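# Lift ring off stake, lay it flat in blue tray

## Task

Remove the ring from the stake and set it down so it lies flat on the bottom of the blue tray.

## Robot and tools

ROBOT AND FRAMES. Two arms, left_arm and right_arm, face each other across a table. left_arm's base sits at (-0.039, +0.453, +0.126) m in the scene frame (the +y side) and right_arm's at (+0.048, -0.456, +0.122) m. The arm names do not match the left or right of any picture. Scene frame: origin at the table centre, table surface at z = +0.020 m, +z up. Fixed cameras and the table use the scene frame. Everything reported per hand (position, quaternion, velocities, Hand target) and every commanded offset uses that arm's own base frame. Rotations turn about the Hand target's position. Each gripper's fingers point along its +x axis and separate along its y axis. end_effector_position is the midpoint between the fingers, roughly 3 to 4 cm behind the tips, and only the outer 1.5 cm of each finger pad is flat. Reported poses can be off by a few centimetres, more at long reach, and sagging or tilting under weight is common, so check position and orientation after each motion and correct any tilt.

execute_actions. Argument actions: a list of actions. Each action is a list of up to 15 rows, one row per 1/30 s control step; a short action repeats its final row until 15 steps are used. Every row has 14 numbers, each in [-1, 1], always for both arms: left_arm dx, dy, dz, rx, ry, rz, opening, then right_arm in the same order. dx to rz are offsets, not poses: they are measured from that arm's Hand target at the start of the action, and every row in the action is measured from that same start point, not from the row before. Sending the same offset in a later action moves the arm further. Scale: 1.0 equals 0.6 m along an axis or 180 degrees; rx, ry, rz form a single rotation vector; a translation longer than 1.0 is scaled down along its direction. To re-request the current Hand target, send six zeros. opening is absolute: +1 is fully open (0.080 m), -1 fully closed; empty fingers touch near -0.78. Closing from fully open needs at least about 0.6 s. A 0 in the opening slot is a real command, so to leave a gripper alone repeat its present value. Optional cameras: list of names, ["all"], or []; images arrive by default only when actions is empty.

move. Argument target: either one 14-number row (same layout, base-frame offsets, same scale) or a list of up to 15 rows, all measured from the same starting Hand targets. Each arm follows a straight path; all arms finish together; the whole move is capped at 10 s and lasts at least 0.5 s. speed: path top speed in m/s, 0.002 to 4.3, default 0.25 (rotation up to twice that in rad/s); one value or one per target. blend: corner rounding radius in m for a list, default 0 (full stop at each target). opening_speed: rate of the commanded opening per second on the -1..+1 scale, at least 0.2. grip_force: per-pad force limit in N, 8 to 34, one value or one per arm; it persists until changed. blocking=false returns after about 0.5 s while the move keeps running. Paths do not avoid obstacles or the other arm, grippers lag and may overshoot speed, and routing near an arm's own base can flip its shoulder posture, so go around it. The result adds a move: line: done, off_target, moving, held, blocked or fault, plus limits such as paced (pose clipped) or held (steps withheld). blocked means that arm came to rest far from its command and now holds there.

wait: seconds 0 to 10; lets the scene run with current commands. stop: brakes a running move. zoom_image: camera (one of cam_head_left, cam_head_right, cam_high, cam_low, cam_left_wrist, cam_right_wrist) and region [x0, y0, x1, y1] in pixels from the top-left, at most 504 by 504, on that camera's newest image. finished_scene: scene = current scene number (integer 1 to 3); ends the scene irreversibly, so the ring must stay flat in the tray without the robot. All cameras are 896x504.

CONTROLLER BEHAVIOUR. Commanded orientation is clipped each step to within 32 degrees of the measured one. Grippers often stop short of the Hand target; waiting does not help, but a new command (even zeros) asks again, and any remaining gap can be sent as an extra offset. Small moves may fail or go sideways. To stop pushing on something, command the target back beyond the gripper.

RESULT LINES. Hand target: last commanded pose after clipping, the base for the next offsets. grip_measured: finger opening on the command scale (error up to about 2 mm; reads narrower than a squeezed part). To hold a part, command roughly 0.08 below the reading at first contact for full force, less for a gentler grip. grip_effort_n: motor effort, negative when closing; it also reads high against a stop, so it does not prove a grasp. Joint torques and External joint torques show loads (positive toward larger joint angles). Tool commands lists current commands. MOTOR HOT appears at 50 °C; 95 °C triggers an over-temperature hold. Joint velocities may be summarised as within noise.

AVOID. Dropping the ring or releasing it while moving, fast impacts, hard pushes on the stake, tray or table, and anything leaving the table. Arm-to-arm contact, including one gripper closing on the other's fingers, can fail the scene; the clearance check does not protect grippers or wrist cameras from each other. Wrist-camera cables touching things count as contact. Contact torque limits (N m): waist 17.8, shoulder 22, elbow 22, wrist pitch 5.8, wrist yaw 5.78, wrist roll 5.42; reaching one freezes the arm for 10 s. Huge single-step targets can cause an over-speed fault. Long stretched holds heat motors. Joint ranges (rad): waist ±3.054, shoulder 0 to 3.142, elbow 0 to 2.356, wrist pitch ±1.571, wrist yaw ±1.571, wrist roll ±3.142. A loose object may occasionally be nudged by the scene itself.

Each tool is called after "Emit:" as name([rows], argument=value, ...), one row to a line, values as JSON.

## Session

Emit:
execute_actions(actions=[])

Scene clock: 0.00 s.
left_arm: end_effector_position=(+0.3501, +0.0041, +0.1421) grip_measured=+1.000 grip_effort_n=n/a end_effector_quat_wxyz=(+0.911, -0.193, +0.144, +0.334) | right_arm: end_effector_position=(+0.2285, +0.2154, +0.0280) grip_measured=+1.000 grip_effort_n=n/a end_effector_quat_wxyz=(+0.778, +0.002, +0.264, +0.570)
Joint positions: left_arm=[-0.319 1.409 0.662 0.106 -0.857 -0.795 0.08] | right_arm=[0.393 1.736 0.315 0.768 -0.833 -0.174 0.08]
Joint velocities: within noise
Joint torques (N m): no reading
External joint torques (N m): no reading
Heat: left arm: hottest wrist roll 33 °C (+0.0 °C/min); right arm: hottest wrist pitch 33 °C (+0.0 °C/min).
Hand target: left_arm +0.3507, +0.0041, +0.1443; +0.911, -0.195, +0.141, +0.334 | right_arm +0.2286, +0.2155, +0.0283; +0.778, +0.002, +0.264, +0.571
Tool commands: left_gripper/opening=+1.0 right_gripper/opening=+1.0

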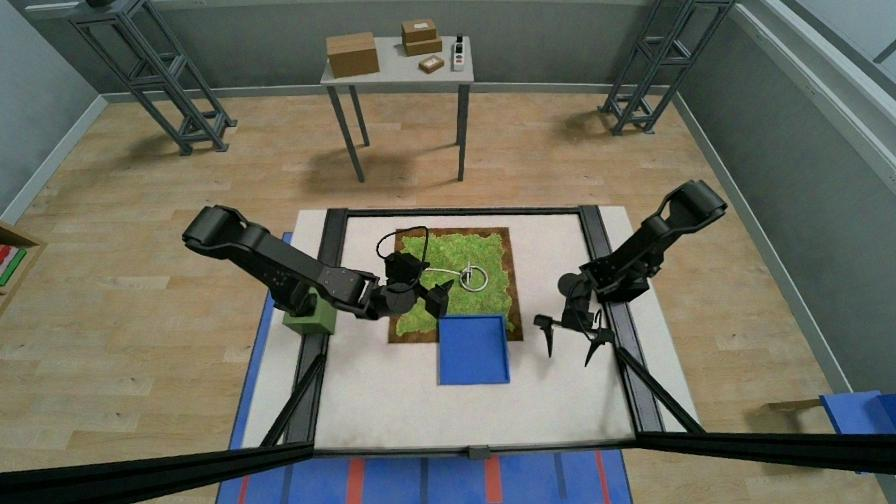

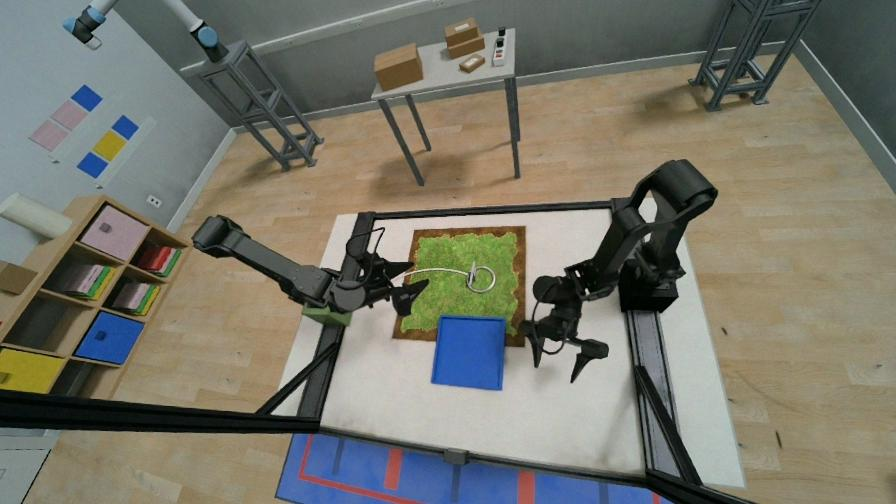

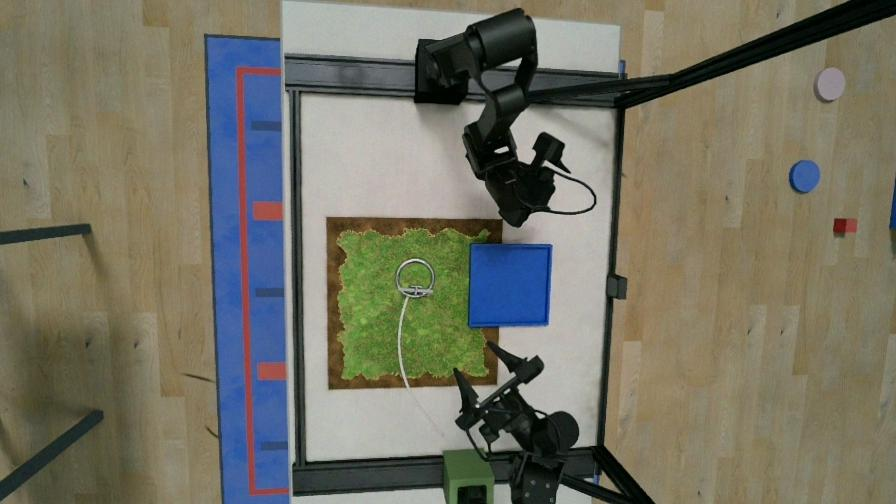

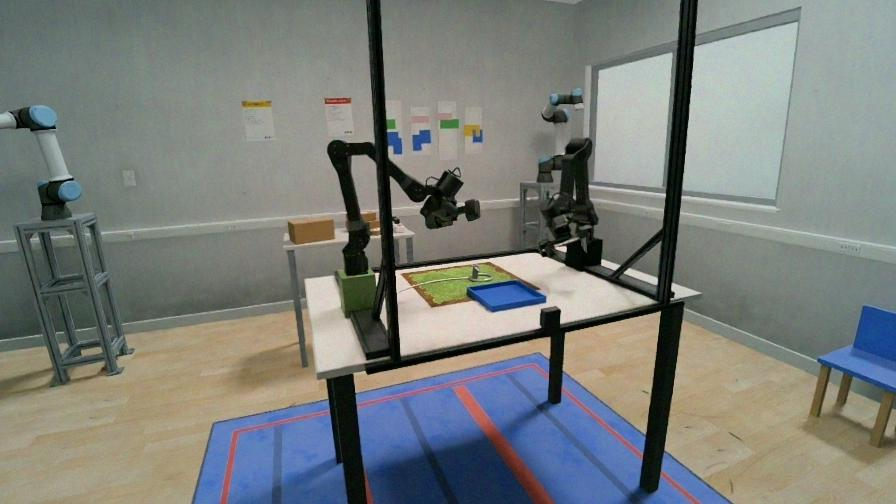

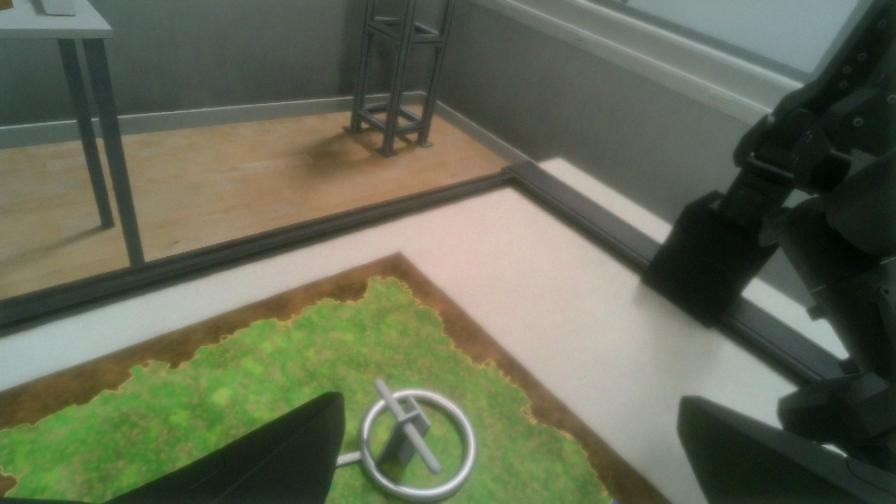

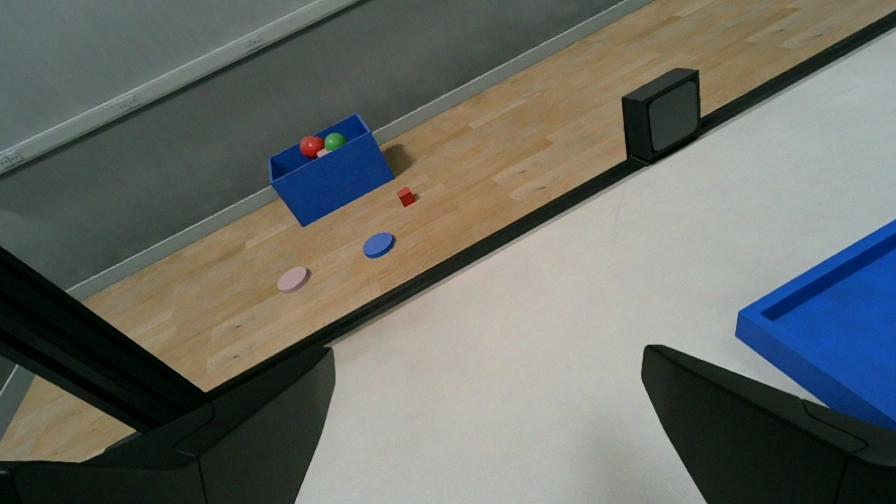

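Emit:
zoom_image(camera="cam_left_wrist", region=[300, 350, 520, 504])

Emit:
zoom_image(camera="cam_high", region=[320, 200, 560, 400])

Emit:
zoom_image(camera="cam_low", region=[380, 230, 580, 330])

Emit:
zoom_image(camera="cam_head_right", region=[380, 210, 560, 400])

Emit:
zoom_image(camera="cam_head_left", region=[380, 210, 560, 400])

Scaled by 2.291 from the camera's 896x504 image, which has a finer 1280x720 frame.

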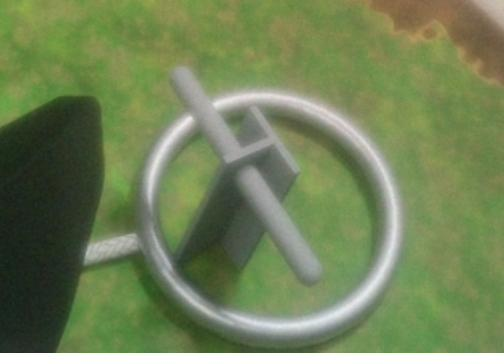

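Scaled by 2.100 from the camera's 896x504 image, which has a finer 1280x720 frame.

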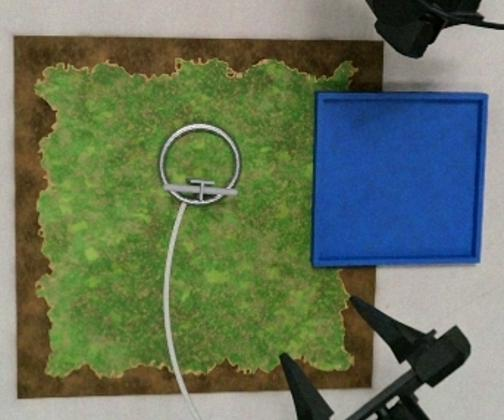

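Scaled by 2.520 from the camera's 896x504 image, which has a finer 1280x720 frame.

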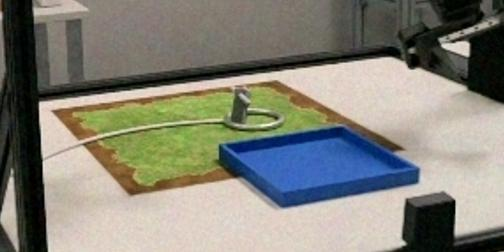

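Scaled by 2.653 from the camera's 896x504 image, which has a finer 1280x720 frame.

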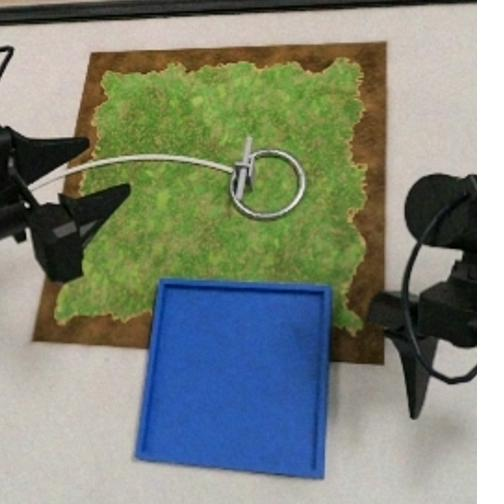

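Scaled by 2.653 from the camera's 896x504 image, which has a finer 1280x720 frame.

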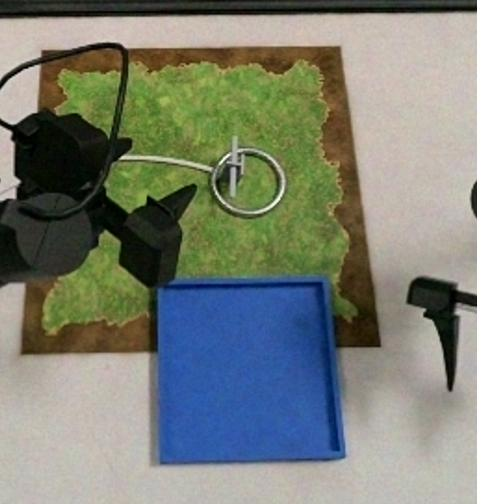

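Emit:
move(target=[-0.1667, 0, 0.05, 0, 0, 0, 1.0, 0.279, -0.393, 0.0828, -0.3703, -0.0198, 0.1616, 1.0], speed=0.15, cameras=["all"])

Scene clock: 354.63 s.
left_arm: end_effector_position=(+0.2520, +0.0033, +0.1735) grip_measured=+1.000 grip_effort_n=-1.2 end_effector_quat_wxyz=(+0.911, -0.195, +0.145, +0.332) | right_arm: end_effector_position=(+0.3945, -0.0190, +0.0811) grip_measured=+1.000 grip_effort_n=1.6 end_effector_quat_wxyz=(+0.504, -0.499, +0.499, +0.498)
Joint positions: left_arm=[-0.512 0.945 0.563 -0.429 -0.997 -1.009 0.08] | right_arm=[-0.05 2.06 1.672 -1.176 -0.005 -1.615 0.08]
Joint torques (N m): left_arm=[-0.26 -2.55 5.01 0.85 -0.81 -0.11] | right_arm=[-0.15 -7.22 7.11 0.03 0.08 -0.23]
External joint torques (N m): left_arm=[-0.28 -0.62 -1.18 -0.26 -0.42 -0.12] | right_arm=[-0.2 2.06 1.47 -0.25 0.14 -0.23]
Heat: left arm: hottest elbow 39 °C (+0.0 °C/min); right arm: hottest wrist pitch 40 °C (+0.0 °C/min).
Hand target: left_arm +0.2507, +0.0040, +0.1744; +0.911, -0.195, +0.141, +0.334 | right_arm +0.3961, -0.0203, +0.0781; +0.500, -0.500, +0.500, +0.500
Off the commanded pose: left_arm 0.002 m, 0 deg | right_arm 0.004 m, 1 deg.
move: done
camera_calibration:
cam_left_wrist: T_world_to_cam=[[0.690514, -0.680039, 0.246449, -0.200022], [-0.273732, -0.56106, -0.781205, 0.250821], [0.669523, 0.471972, -0.573569, 0.00487325], [0, 0, 0, 1]] pos_world=[0.203513, 0.00240291, 0.248033]
cam_right_wrist: T_world_to_cam=[[0.999601, -0.0255762, 0.011978, -0.384719], [-0.0278739, -0.961699, 0.272686, 0.00764981], [0.00454503, -0.272911, -0.962029, 0.149244], [0, 0, 0, 1]] pos_world=[0.384101, 0.0382475, 0.146099]

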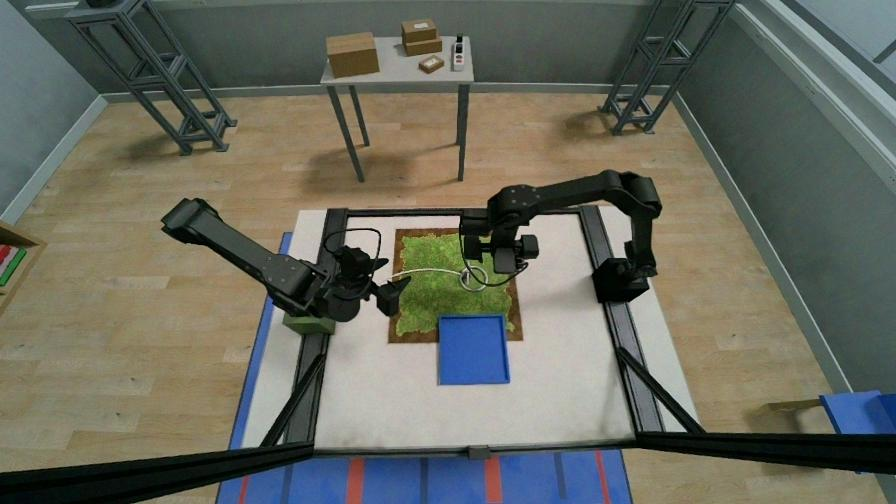

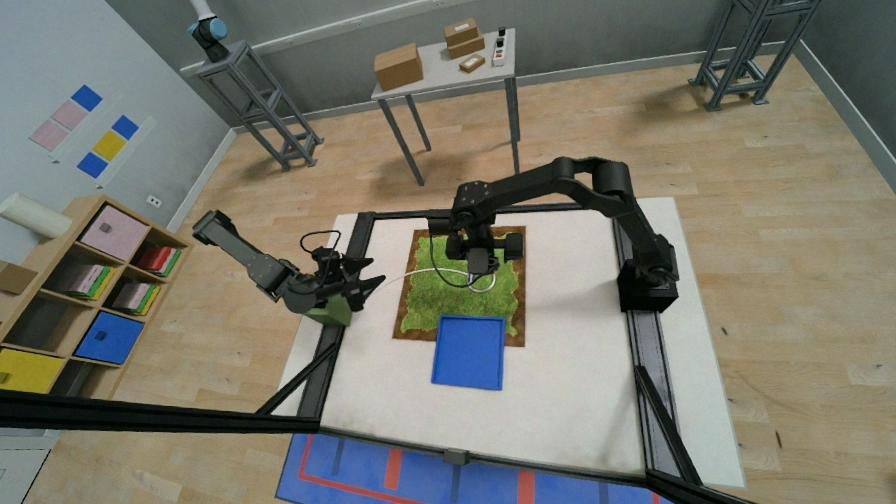

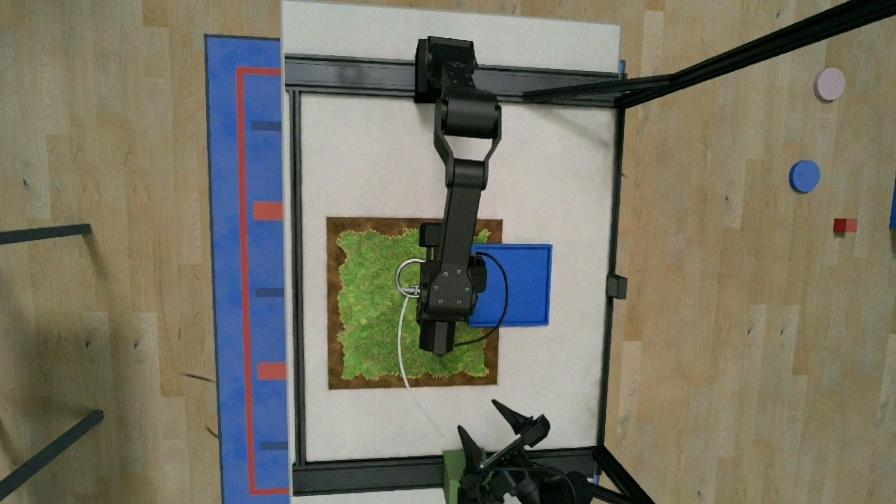

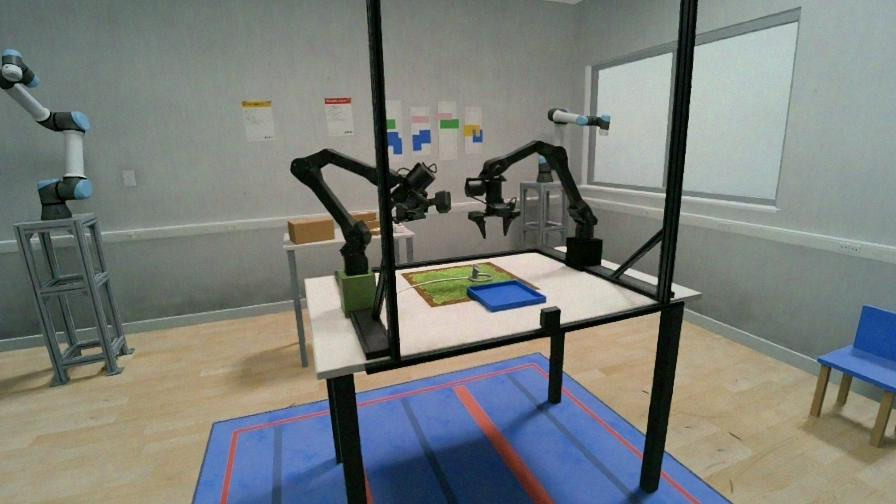

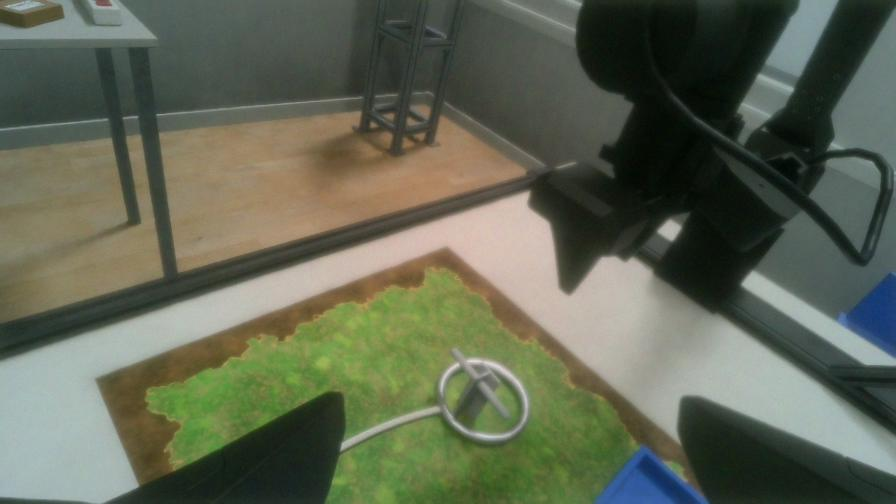

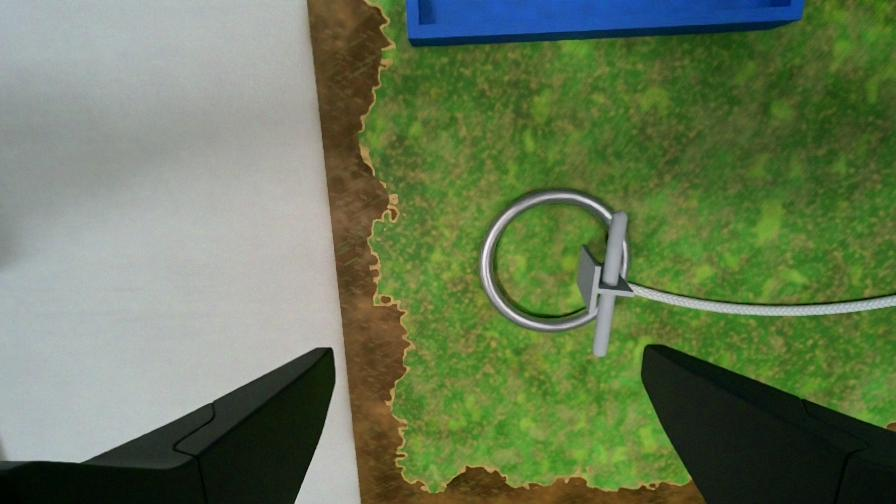

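Emit:
zoom_image(camera="cam_right_wrist", region=[460, 170, 660, 370])

Emit:
zoom_image(camera="cam_left_wrist", region=[400, 330, 560, 460])

Scaled by 2.520 from the camera's 896x504 image, which has a finer 1280x720 frame.

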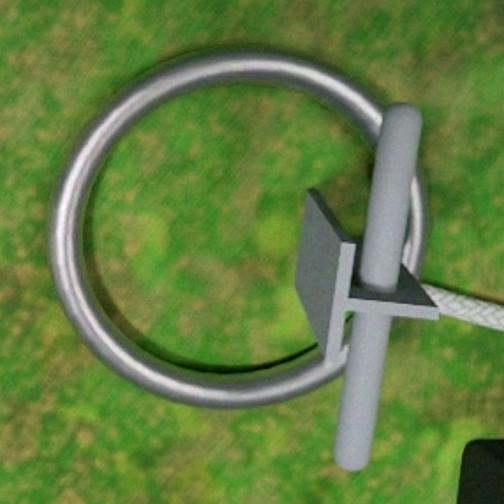

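Scaled by 3.150 from the camera's 896x504 image, which has a finer 1280x720 frame.

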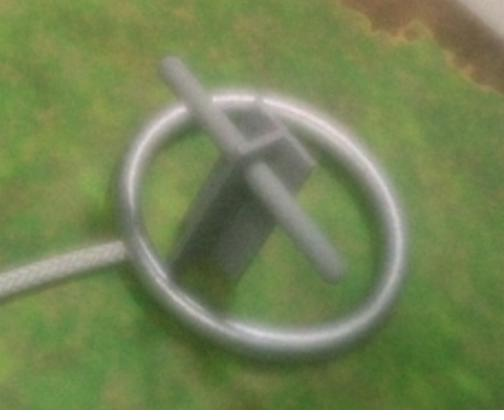

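Emit:
zoom_image(camera="cam_low", region=[430, 150, 570, 290])

Emit:
zoom_image(camera="cam_left_wrist", region=[500, 100, 780, 320])

Emit:
zoom_image(camera="cam_right_wrist", region=[560, 220, 660, 370])

Scaled by 3.600 from the camera's 896x504 image, which has a finer 1280x720 frame.

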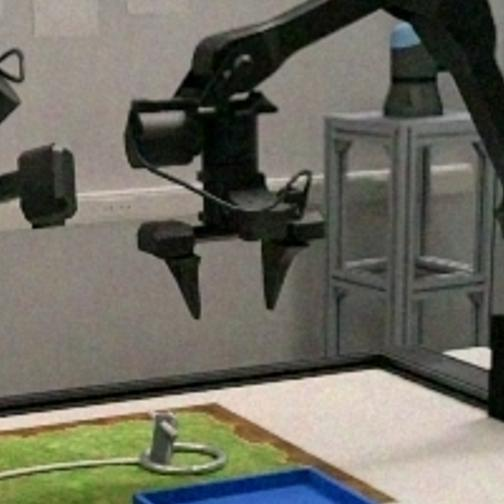

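Scaled by 1.800 from the camera's 896x504 image, which has a finer 1280x720 frame.

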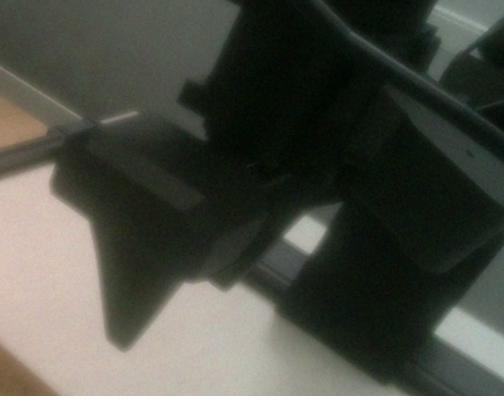

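Scaled by 3.360 from the camera's 896x504 image, which has a finer 1280x720 frame.

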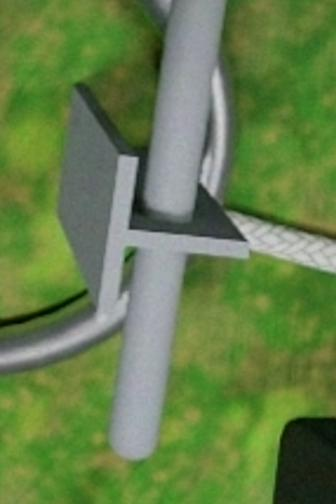

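Emit:
move(target=[0, 0, 0, 0, 0, 0, 1.0, -0.028, -0.0273, -0.1697, 0, -0.1111, 0, 0.1], speed=0.1, cameras=["cam_right_wrist", "cam_left_wrist", "cam_low"])

Scene clock: 602.30 s.
left_arm: end_effector_position=(+0.2519, +0.0033, +0.1735) grip_measured=+1.000 grip_effort_n=-1.2 end_effector_quat_wxyz=(+0.911, -0.195, +0.145, +0.332) | right_arm: end_effector_position=(+0.3810, -0.0369, -0.0241) grip_measured=+0.104 grip_effort_n=-16.0 end_effector_quat_wxyz=(+0.579, -0.578, +0.409, +0.404)
Joint positions: left_arm=[-0.512 0.945 0.563 -0.429 -0.997 -1.01 0.08] | right_arm=[-0.109 1.958 0.995 -0.262 -0.032 -1.668 0.04]
Joint torques (N m): left_arm=[-0.32 -2.55 5.07 0.84 -0.82 -0.07] | right_arm=[-0.22 -8.16 4.22 1 -0.37 -0.22]
External joint torques (N m): left_arm=[-0.33 -0.62 -1.15 -0.27 -0.42 -0.09] | right_arm=[-0.21 -0.29 -0.73 0.16 -0.3 -0.24]
Heat: left arm: hottest elbow 37 °C (+1.0 °C/min); right arm: hottest shoulder 35 °C (+1.0 °C/min).
Hand target: left_arm +0.2507, +0.0041, +0.1743; +0.911, -0.195, +0.141, +0.334 | right_arm +0.3793, -0.0366, -0.0236; +0.579, -0.579, +0.406, +0.406
Off the commanded pose: left_arm 0.002 m, 0 deg | right_arm 0.002 m, 0 deg.
move: done
camera_calibration:
cam_left_wrist: T_world_to_cam=[[0.690646, -0.679938, 0.24636, -0.199934], [-0.273857, -0.561176, -0.781078, 0.250792], [0.669336, 0.471981, -0.57378, 0.00485961], [0, 0, 0, 1]] pos_world=[0.203512, 0.00250264, 0.247932]
cam_right_wrist: T_world_to_cam=[[0.938241, -0.024766, 0.345095, -0.338883], [-0.119741, -0.959038, 0.256724, 0.0535251], [0.324601, -0.282191, -0.902775, -0.0776212], [0, 0, 0, 1]] pos_world=[0.349559, 0.0210358, 0.0331311]
Images, in order (width x height): cam_low 896x504, cam_left_wrist 896x504, cam_right_wrist 896x504.

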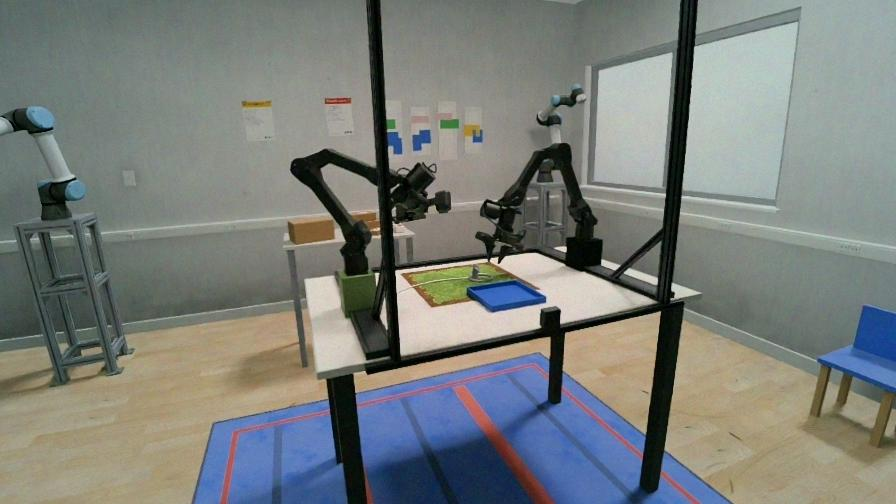

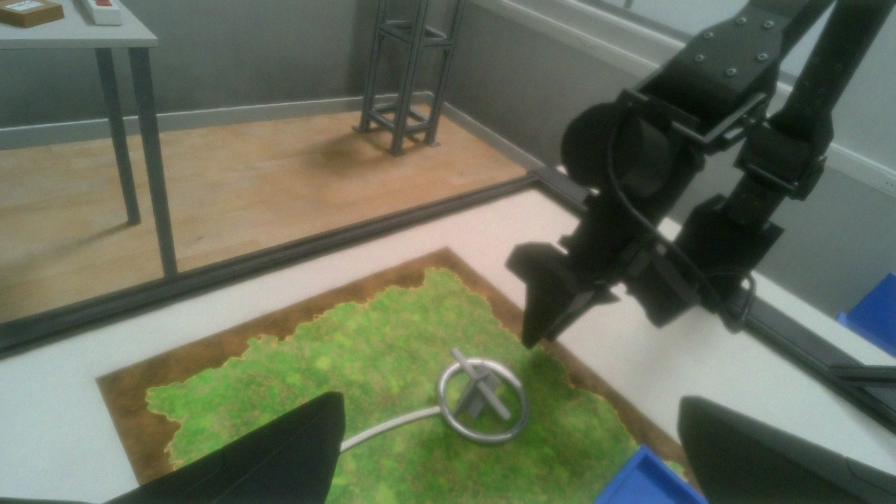

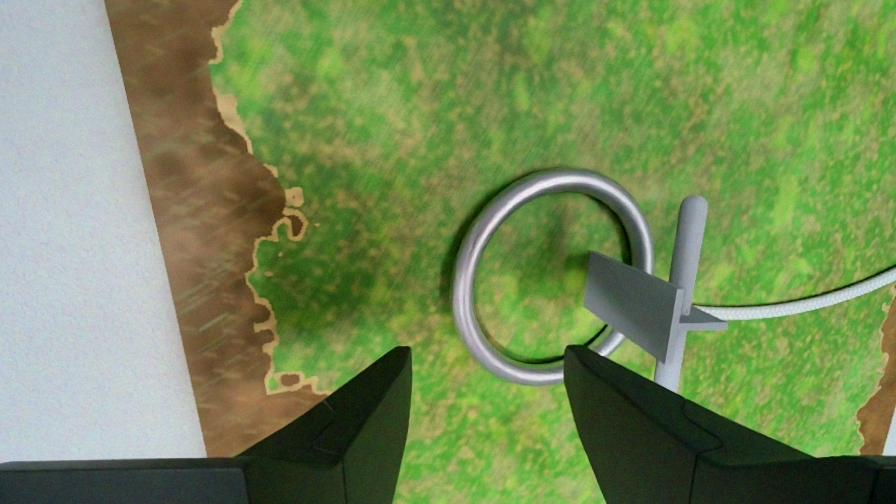

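Emit:
zoom_image(camera="cam_right_wrist", region=[430, 150, 750, 400])

Emit:
zoom_image(camera="cam_right_wrist", region=[360, 320, 620, 504])

Scaled by 1.575 from the camera's 896x504 image, which has a finer 1280x720 frame.

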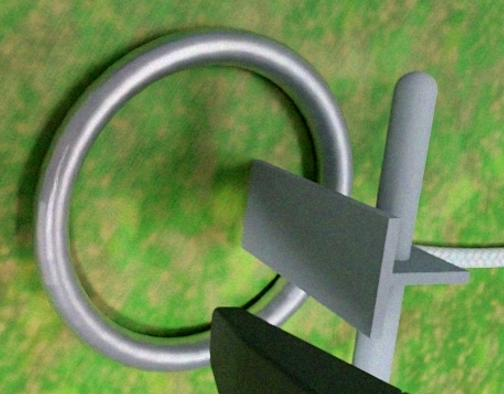

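Scaled by 1.938 from the camera's 896x504 image, which has a finer 1280x720 frame.

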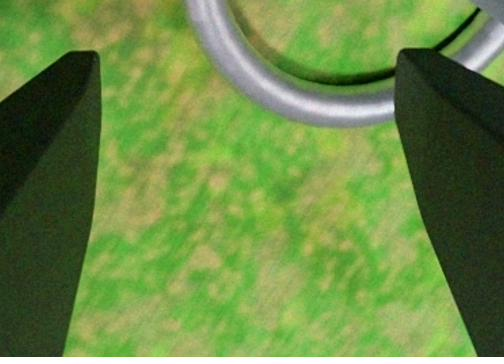

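Emit:
move(target=[0, 0, 0, 0, 0, 0, 1.0, 0.0055, 0, -0.0472, 0, 0, 0, 0.1], speed=0.06, cameras=["cam_right_wrist", "cam_left_wrist"])

Scene clock: 686.37 s.
left_arm: end_effector_position=(+0.2519, +0.0033, +0.1735) grip_measured=+1.000 grip_effort_n=-0.7 end_effector_quat_wxyz=(+0.911, -0.195, +0.145, +0.332) | right_arm: end_effector_position=(+0.3862, -0.0375, -0.0460) grip_measured=+0.104 grip_effort_n=-15.6 end_effector_quat_wxyz=(+0.582, -0.582, +0.404, +0.398)
Joint positions: left_arm=[-0.512 0.945 0.563 -0.429 -0.997 -1.01 0.08] | right_arm=[-0.109 2.028 0.979 -0.159 -0.032 -1.668 0.04]
Joint torques (N m): left_arm=[-0.29 -2.46 5.05 0.83 -0.83 -0.08] | right_arm=[-0.12 -6.14 4.13 1.02 -0.36 -0.19]
External joint torques (N m): left_arm=[-0.28 -0.54 -1.16 -0.29 -0.44 -0.09] | right_arm=[-0.1 1.92 -0.52 0.15 -0.29 -0.21]
Heat: left arm: hottest elbow 37 °C (+0.0 °C/min); right arm: hottest shoulder 41 °C (+2.0 °C/min).
Hand target: left_arm +0.2507, +0.0041, +0.1743; +0.911, -0.195, +0.141, +0.334 | right_arm +0.3825, -0.0366, -0.0521; +0.579, -0.579, +0.406, +0.406
Off the commanded pose: left_arm 0.002 m, 0 deg | right_arm 0.007 m, 1 deg.
move: done
camera_calibration:
cam_left_wrist: T_world_to_cam=[[0.690646, -0.679938, 0.24636, -0.199934], [-0.273857, -0.561176, -0.781078, 0.250792], [0.669336, 0.471981, -0.57378, 0.00485961], [0, 0, 0, 1]] pos_world=[0.203512, 0.00250264, 0.247932]
cam_right_wrist: T_world_to_cam=[[0.932354, -0.0241271, 0.36074, -0.333244], [-0.124042, -0.958556, 0.256484, 0.0608822], [0.339601, -0.283881, -0.896707, -0.104924], [0, 0, 0, 1]] pos_world=[0.353885, 0.0205328, 0.0105128]
Images, in order (width x height): cam_left_wrist 896x504, cam_right_wrist 896x504.

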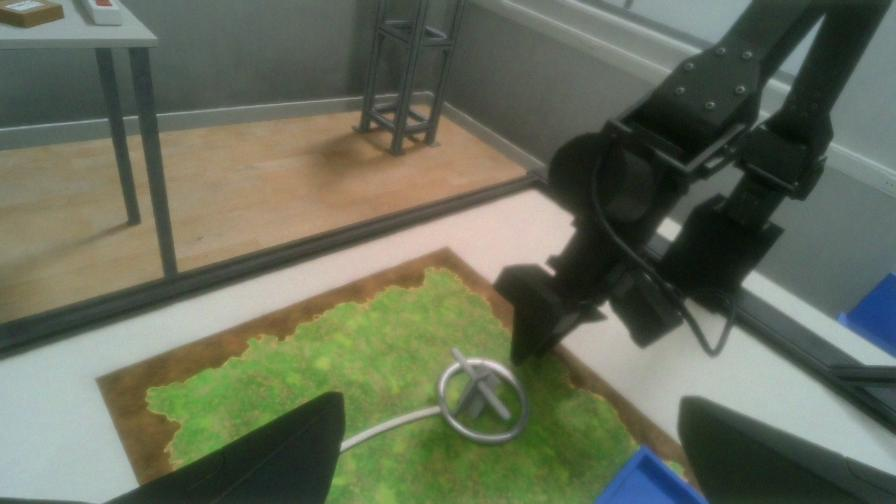

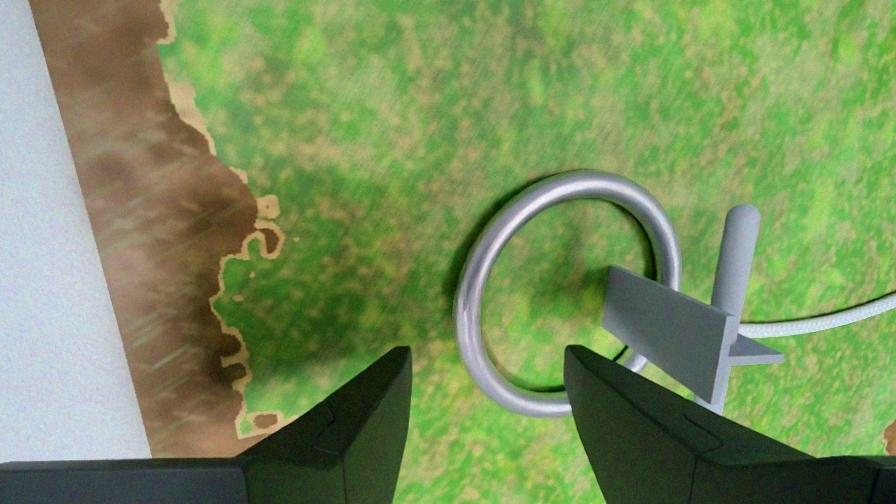

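Emit:
move(target=[0, 0, 0, 0, 0, 0, 1.0, 0.0158, -0.0005, -0.0058, 0, 0.0556, 0, -0.2], speed=0.05, cameras=["cam_right_wrist", "cam_left_wrist"])

Scene clock: 779.53 s.
left_arm: end_effector_position=(+0.2519, +0.0033, +0.1735) grip_measured=+1.000 grip_effort_n=-0.7 end_effector_quat_wxyz=(+0.911, -0.195, +0.145, +0.332) | right_arm: end_effector_position=(+0.3914, -0.0371, -0.0521) grip_measured=-0.197 grip_effort_n=-15.6 end_effector_quat_wxyz=(+0.545, -0.542, +0.452, +0.453)
Joint positions: left_arm=[-0.512 0.945 0.563 -0.429 -0.997 -1.01 0.08] | right_arm=[-0.103 2.139 1.193 -0.444 -0.022 -1.668 0.026]
Joint torques (N m): left_arm=[-0.32 -2.5 5.09 0.83 -0.82 -0.08] | right_arm=[0.15 -6.79 5.99 0.36 0.06 -0.06]
External joint torques (N m): left_arm=[-0.28 -0.59 -1.14 -0.29 -0.44 -0.09] | right_arm=[0.2 2.14 1.21 -0.24 0.12 -0.07]
Heat: left arm: hottest elbow 38 °C (+1.0 °C/min); right arm: hottest wrist pitch 35 °C (+0.0 °C/min).
Hand target: left_arm +0.2507, +0.0041, +0.1743; +0.911, -0.195, +0.141, +0.334 | right_arm +0.3920, -0.0370, -0.0554; +0.541, -0.542, +0.455, +0.455
Off the commanded pose: left_arm 0.002 m, 0 deg | right_arm 0.004 m, 1 deg.
move: done
camera_calibration:
cam_left_wrist: T_world_to_cam=[[0.690646, -0.679938, 0.24636, -0.199934], [-0.273857, -0.561176, -0.781078, 0.250792], [0.669336, 0.471981, -0.57378, 0.00485961], [0, 0, 0, 1]] pos_world=[0.203512, 0.00250264, 0.247932]
cam_right_wrist: T_world_to_cam=[[0.982297, -0.0234892, 0.185851, -0.364544], [-0.0731421, -0.961451, 0.265071, 0.0438702], [0.17246, -0.273972, -0.946149, -0.0488125], [0, 0, 0, 1]] pos_world=[0.369717, 0.020243, 0.00993804]
Images, in order (width x height): cam_left_wrist 896x504, cam_right_wrist 896x504.

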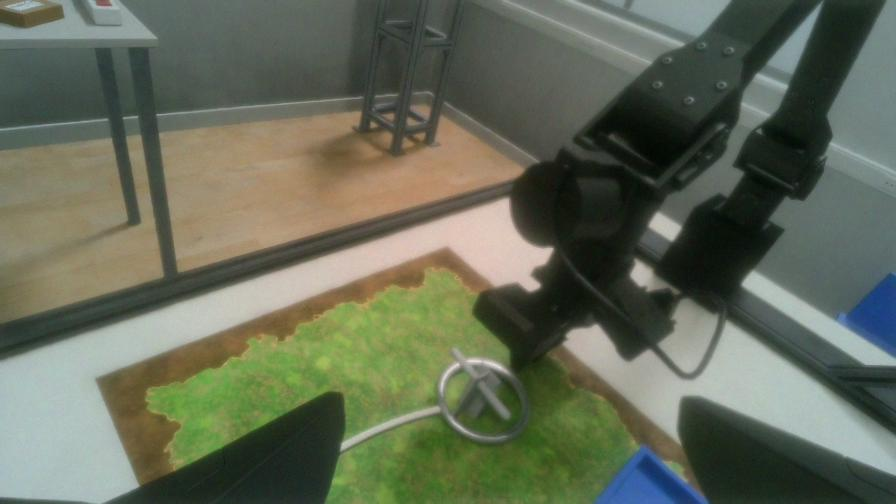

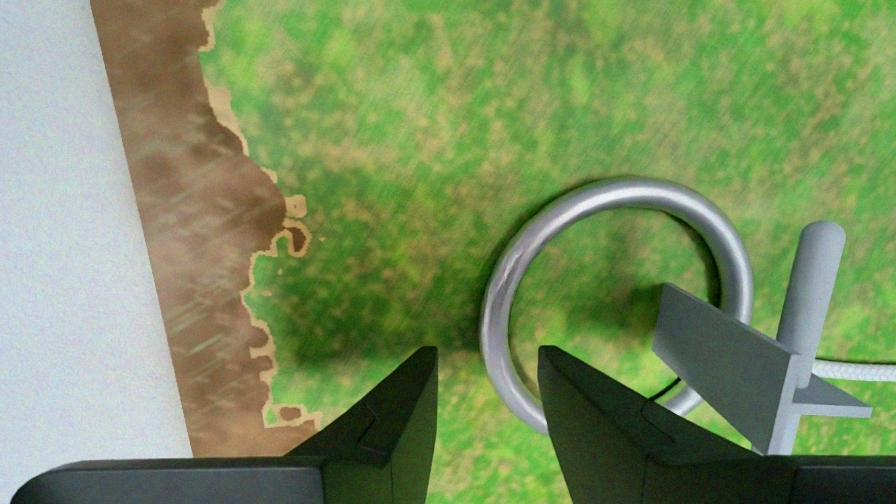

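Emit:
zoom_image(camera="cam_right_wrist", region=[420, 160, 780, 460])

Emit:
zoom_image(camera="cam_left_wrist", region=[420, 280, 620, 460])

Scaled by 1.400 from the camera's 896x504 image, which has a finer 1280x720 frame.

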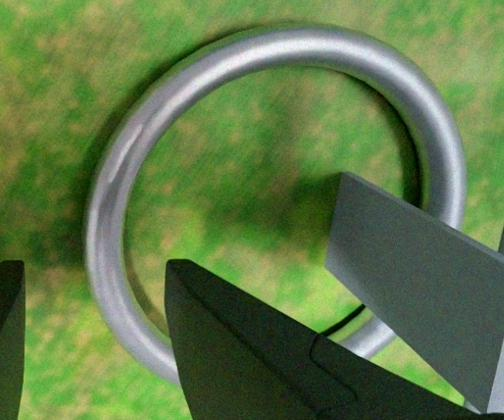

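Scaled by 2.520 from the camera's 896x504 image, which has a finer 1280x720 frame.

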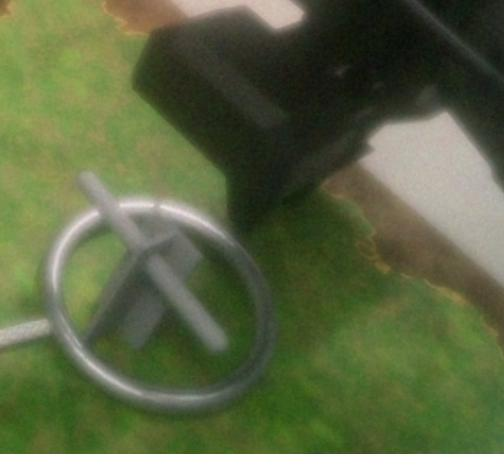

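Emit:
move(target=[0, 0, 0, 0, 0, 0, 1.0, 0.0085, -0.002, -0.0232, 0, 0, 0, -0.3], speed=0.04, cameras=["cam_right_wrist", "cam_left_wrist"])

Scene clock: 840.47 s.
left_arm: end_effector_position=(+0.2519, +0.0033, +0.1735) grip_measured=+1.000 grip_effort_n=-0.7 end_effector_quat_wxyz=(+0.911, -0.195, +0.145, +0.332) | right_arm: end_effector_position=(+0.3959, -0.0376, -0.0661) grip_measured=-0.297 grip_effort_n=-16.0 end_effector_quat_wxyz=(+0.544, -0.540, +0.454, +0.454)
Joint positions: left_arm=[-0.512 0.945 0.563 -0.429 -0.997 -1.01 0.08] | right_arm=[-0.103 2.189 1.209 -0.415 -0.022 -1.668 0.022]
Joint torques (N m): left_arm=[-0.35 -2.54 4.99 0.84 -0.82 -0.08] | right_arm=[-0.01 -6.99 5.87 0.67 0.05 -0.12]
External joint torques (N m): left_arm=[-0.35 -0.62 -1.19 -0.27 -0.44 -0.09] | right_arm=[-0.09 2.06 1.31 0.11 0.13 -0.12]
Heat: left arm: hottest elbow 38 °C (+0.0 °C/min); right arm: hottest shoulder 35 °C (+2.0 °C/min).
Hand target: left_arm +0.2507, +0.0041, +0.1743; +0.911, -0.195, +0.141, +0.334 | right_arm +0.3971, -0.0381, -0.0695; +0.541, -0.542, +0.455, +0.455
Off the commanded pose: left_arm 0.002 m, 0 deg | right_arm 0.004 m, 0 deg.
move: done
camera_calibration:
cam_left_wrist: T_world_to_cam=[[0.690646, -0.679938, 0.24636, -0.199934], [-0.273857, -0.561176, -0.781078, 0.250792], [0.669336, 0.471981, -0.57378, 0.00485961], [0, 0, 0, 1]] pos_world=[0.203512, 0.00250264, 0.247932]
cam_right_wrist: T_world_to_cam=[[0.983068, -0.0235582, 0.18172, -0.366888], [-0.0720266, -0.961556, 0.264993, 0.0470005], [0.168491, -0.273595, -0.946972, -0.0614297], [0, 0, 0, 1]] pos_world=[0.374412, 0.0197435, -0.00395625]
Images, in order (width x height): cam_left_wrist 896x504, cam_right_wrist 896x504.

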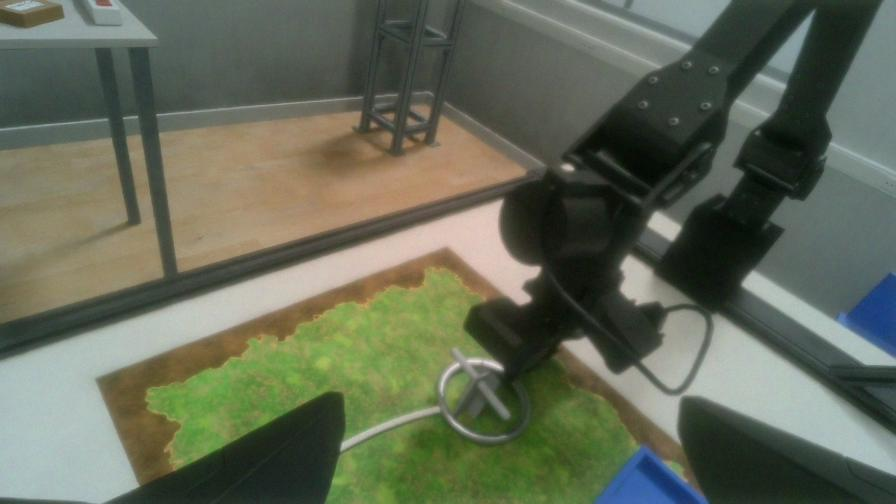

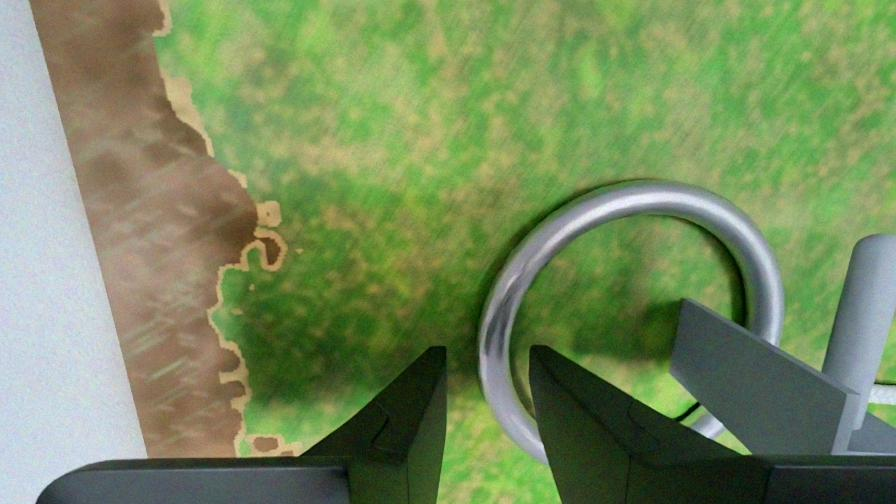

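Emit:
zoom_image(camera="cam_right_wrist", region=[420, 300, 580, 420])

Emit:
zoom_image(camera="cam_left_wrist", region=[420, 310, 580, 450])

Scaled by 3.150 from the camera's 896x504 image, which has a finer 1280x720 frame.

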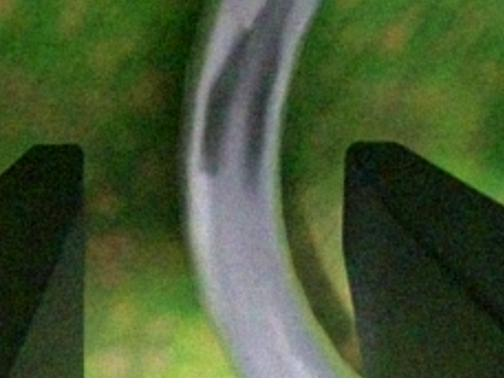

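Scaled by 3.150 from the camera's 896x504 image, which has a finer 1280x720 frame.

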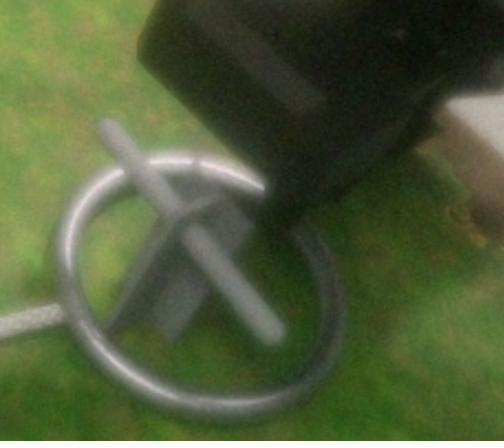

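Emit:
move(target=[0, 0, 0, 0, 0, 0, 1.0, 0.0025, 0, -0.006, 0, 0, 0, -0.36], speed=0.03, cameras=["cam_right_wrist"])

Scene clock: 889.37 s.
left_arm: end_effector_position=(+0.2519, +0.0033, +0.1735) grip_measured=+1.000 grip_effort_n=-0.7 end_effector_quat_wxyz=(+0.911, -0.195, +0.145, +0.332) | right_arm: end_effector_position=(+0.3973, -0.0377, -0.0697) grip_measured=-0.356 grip_effort_n=-15.6 end_effector_quat_wxyz=(+0.544, -0.540, +0.454, +0.454)
Joint positions: left_arm=[-0.512 0.945 0.563 -0.429 -0.997 -1.01 0.08] | right_arm=[-0.103 2.202 1.215 -0.407 -0.022 -1.668 0.019]
Joint torques (N m): left_arm=[-0.31 -2.47 5.03 0.84 -0.83 -0.09] | right_arm=[0.05 -7.02 5.79 0.65 0.06 -0.11]
External joint torques (N m): left_arm=[-0.33 -0.55 -1.17 -0.26 -0.44 -0.1] | right_arm=[0.06 2.11 1.24 0.09 0.12 -0.11]
Heat: left arm: hottest elbow 38 °C (+0.0 °C/min); right arm: hottest shoulder 36 °C (+1.0 °C/min).
Hand target: left_arm +0.2507, +0.0041, +0.1743; +0.911, -0.195, +0.141, +0.334 | right_arm +0.3985, -0.0381, -0.0731; +0.541, -0.541, +0.455, +0.455
Off the commanded pose: left_arm 0.002 m, 0 deg | right_arm 0.004 m, 0 deg.
move: done
camera_calibration:
cam_right_wrist: T_world_to_cam=[[0.983145, -0.0235738, 0.181302, -0.367664], [-0.0719111, -0.961585, 0.264922, 0.047793], [0.168092, -0.273494, -0.947072, -0.0648869], [0, 0, 0, 1]] pos_world=[0.375811, 0.0195436, -0.00745569]
Images, in order (width x height): cam_right_wrist 896x504.

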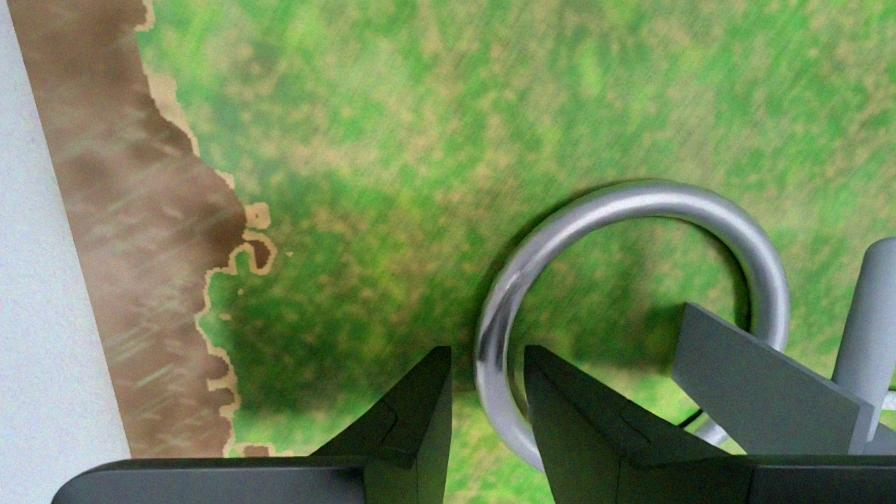

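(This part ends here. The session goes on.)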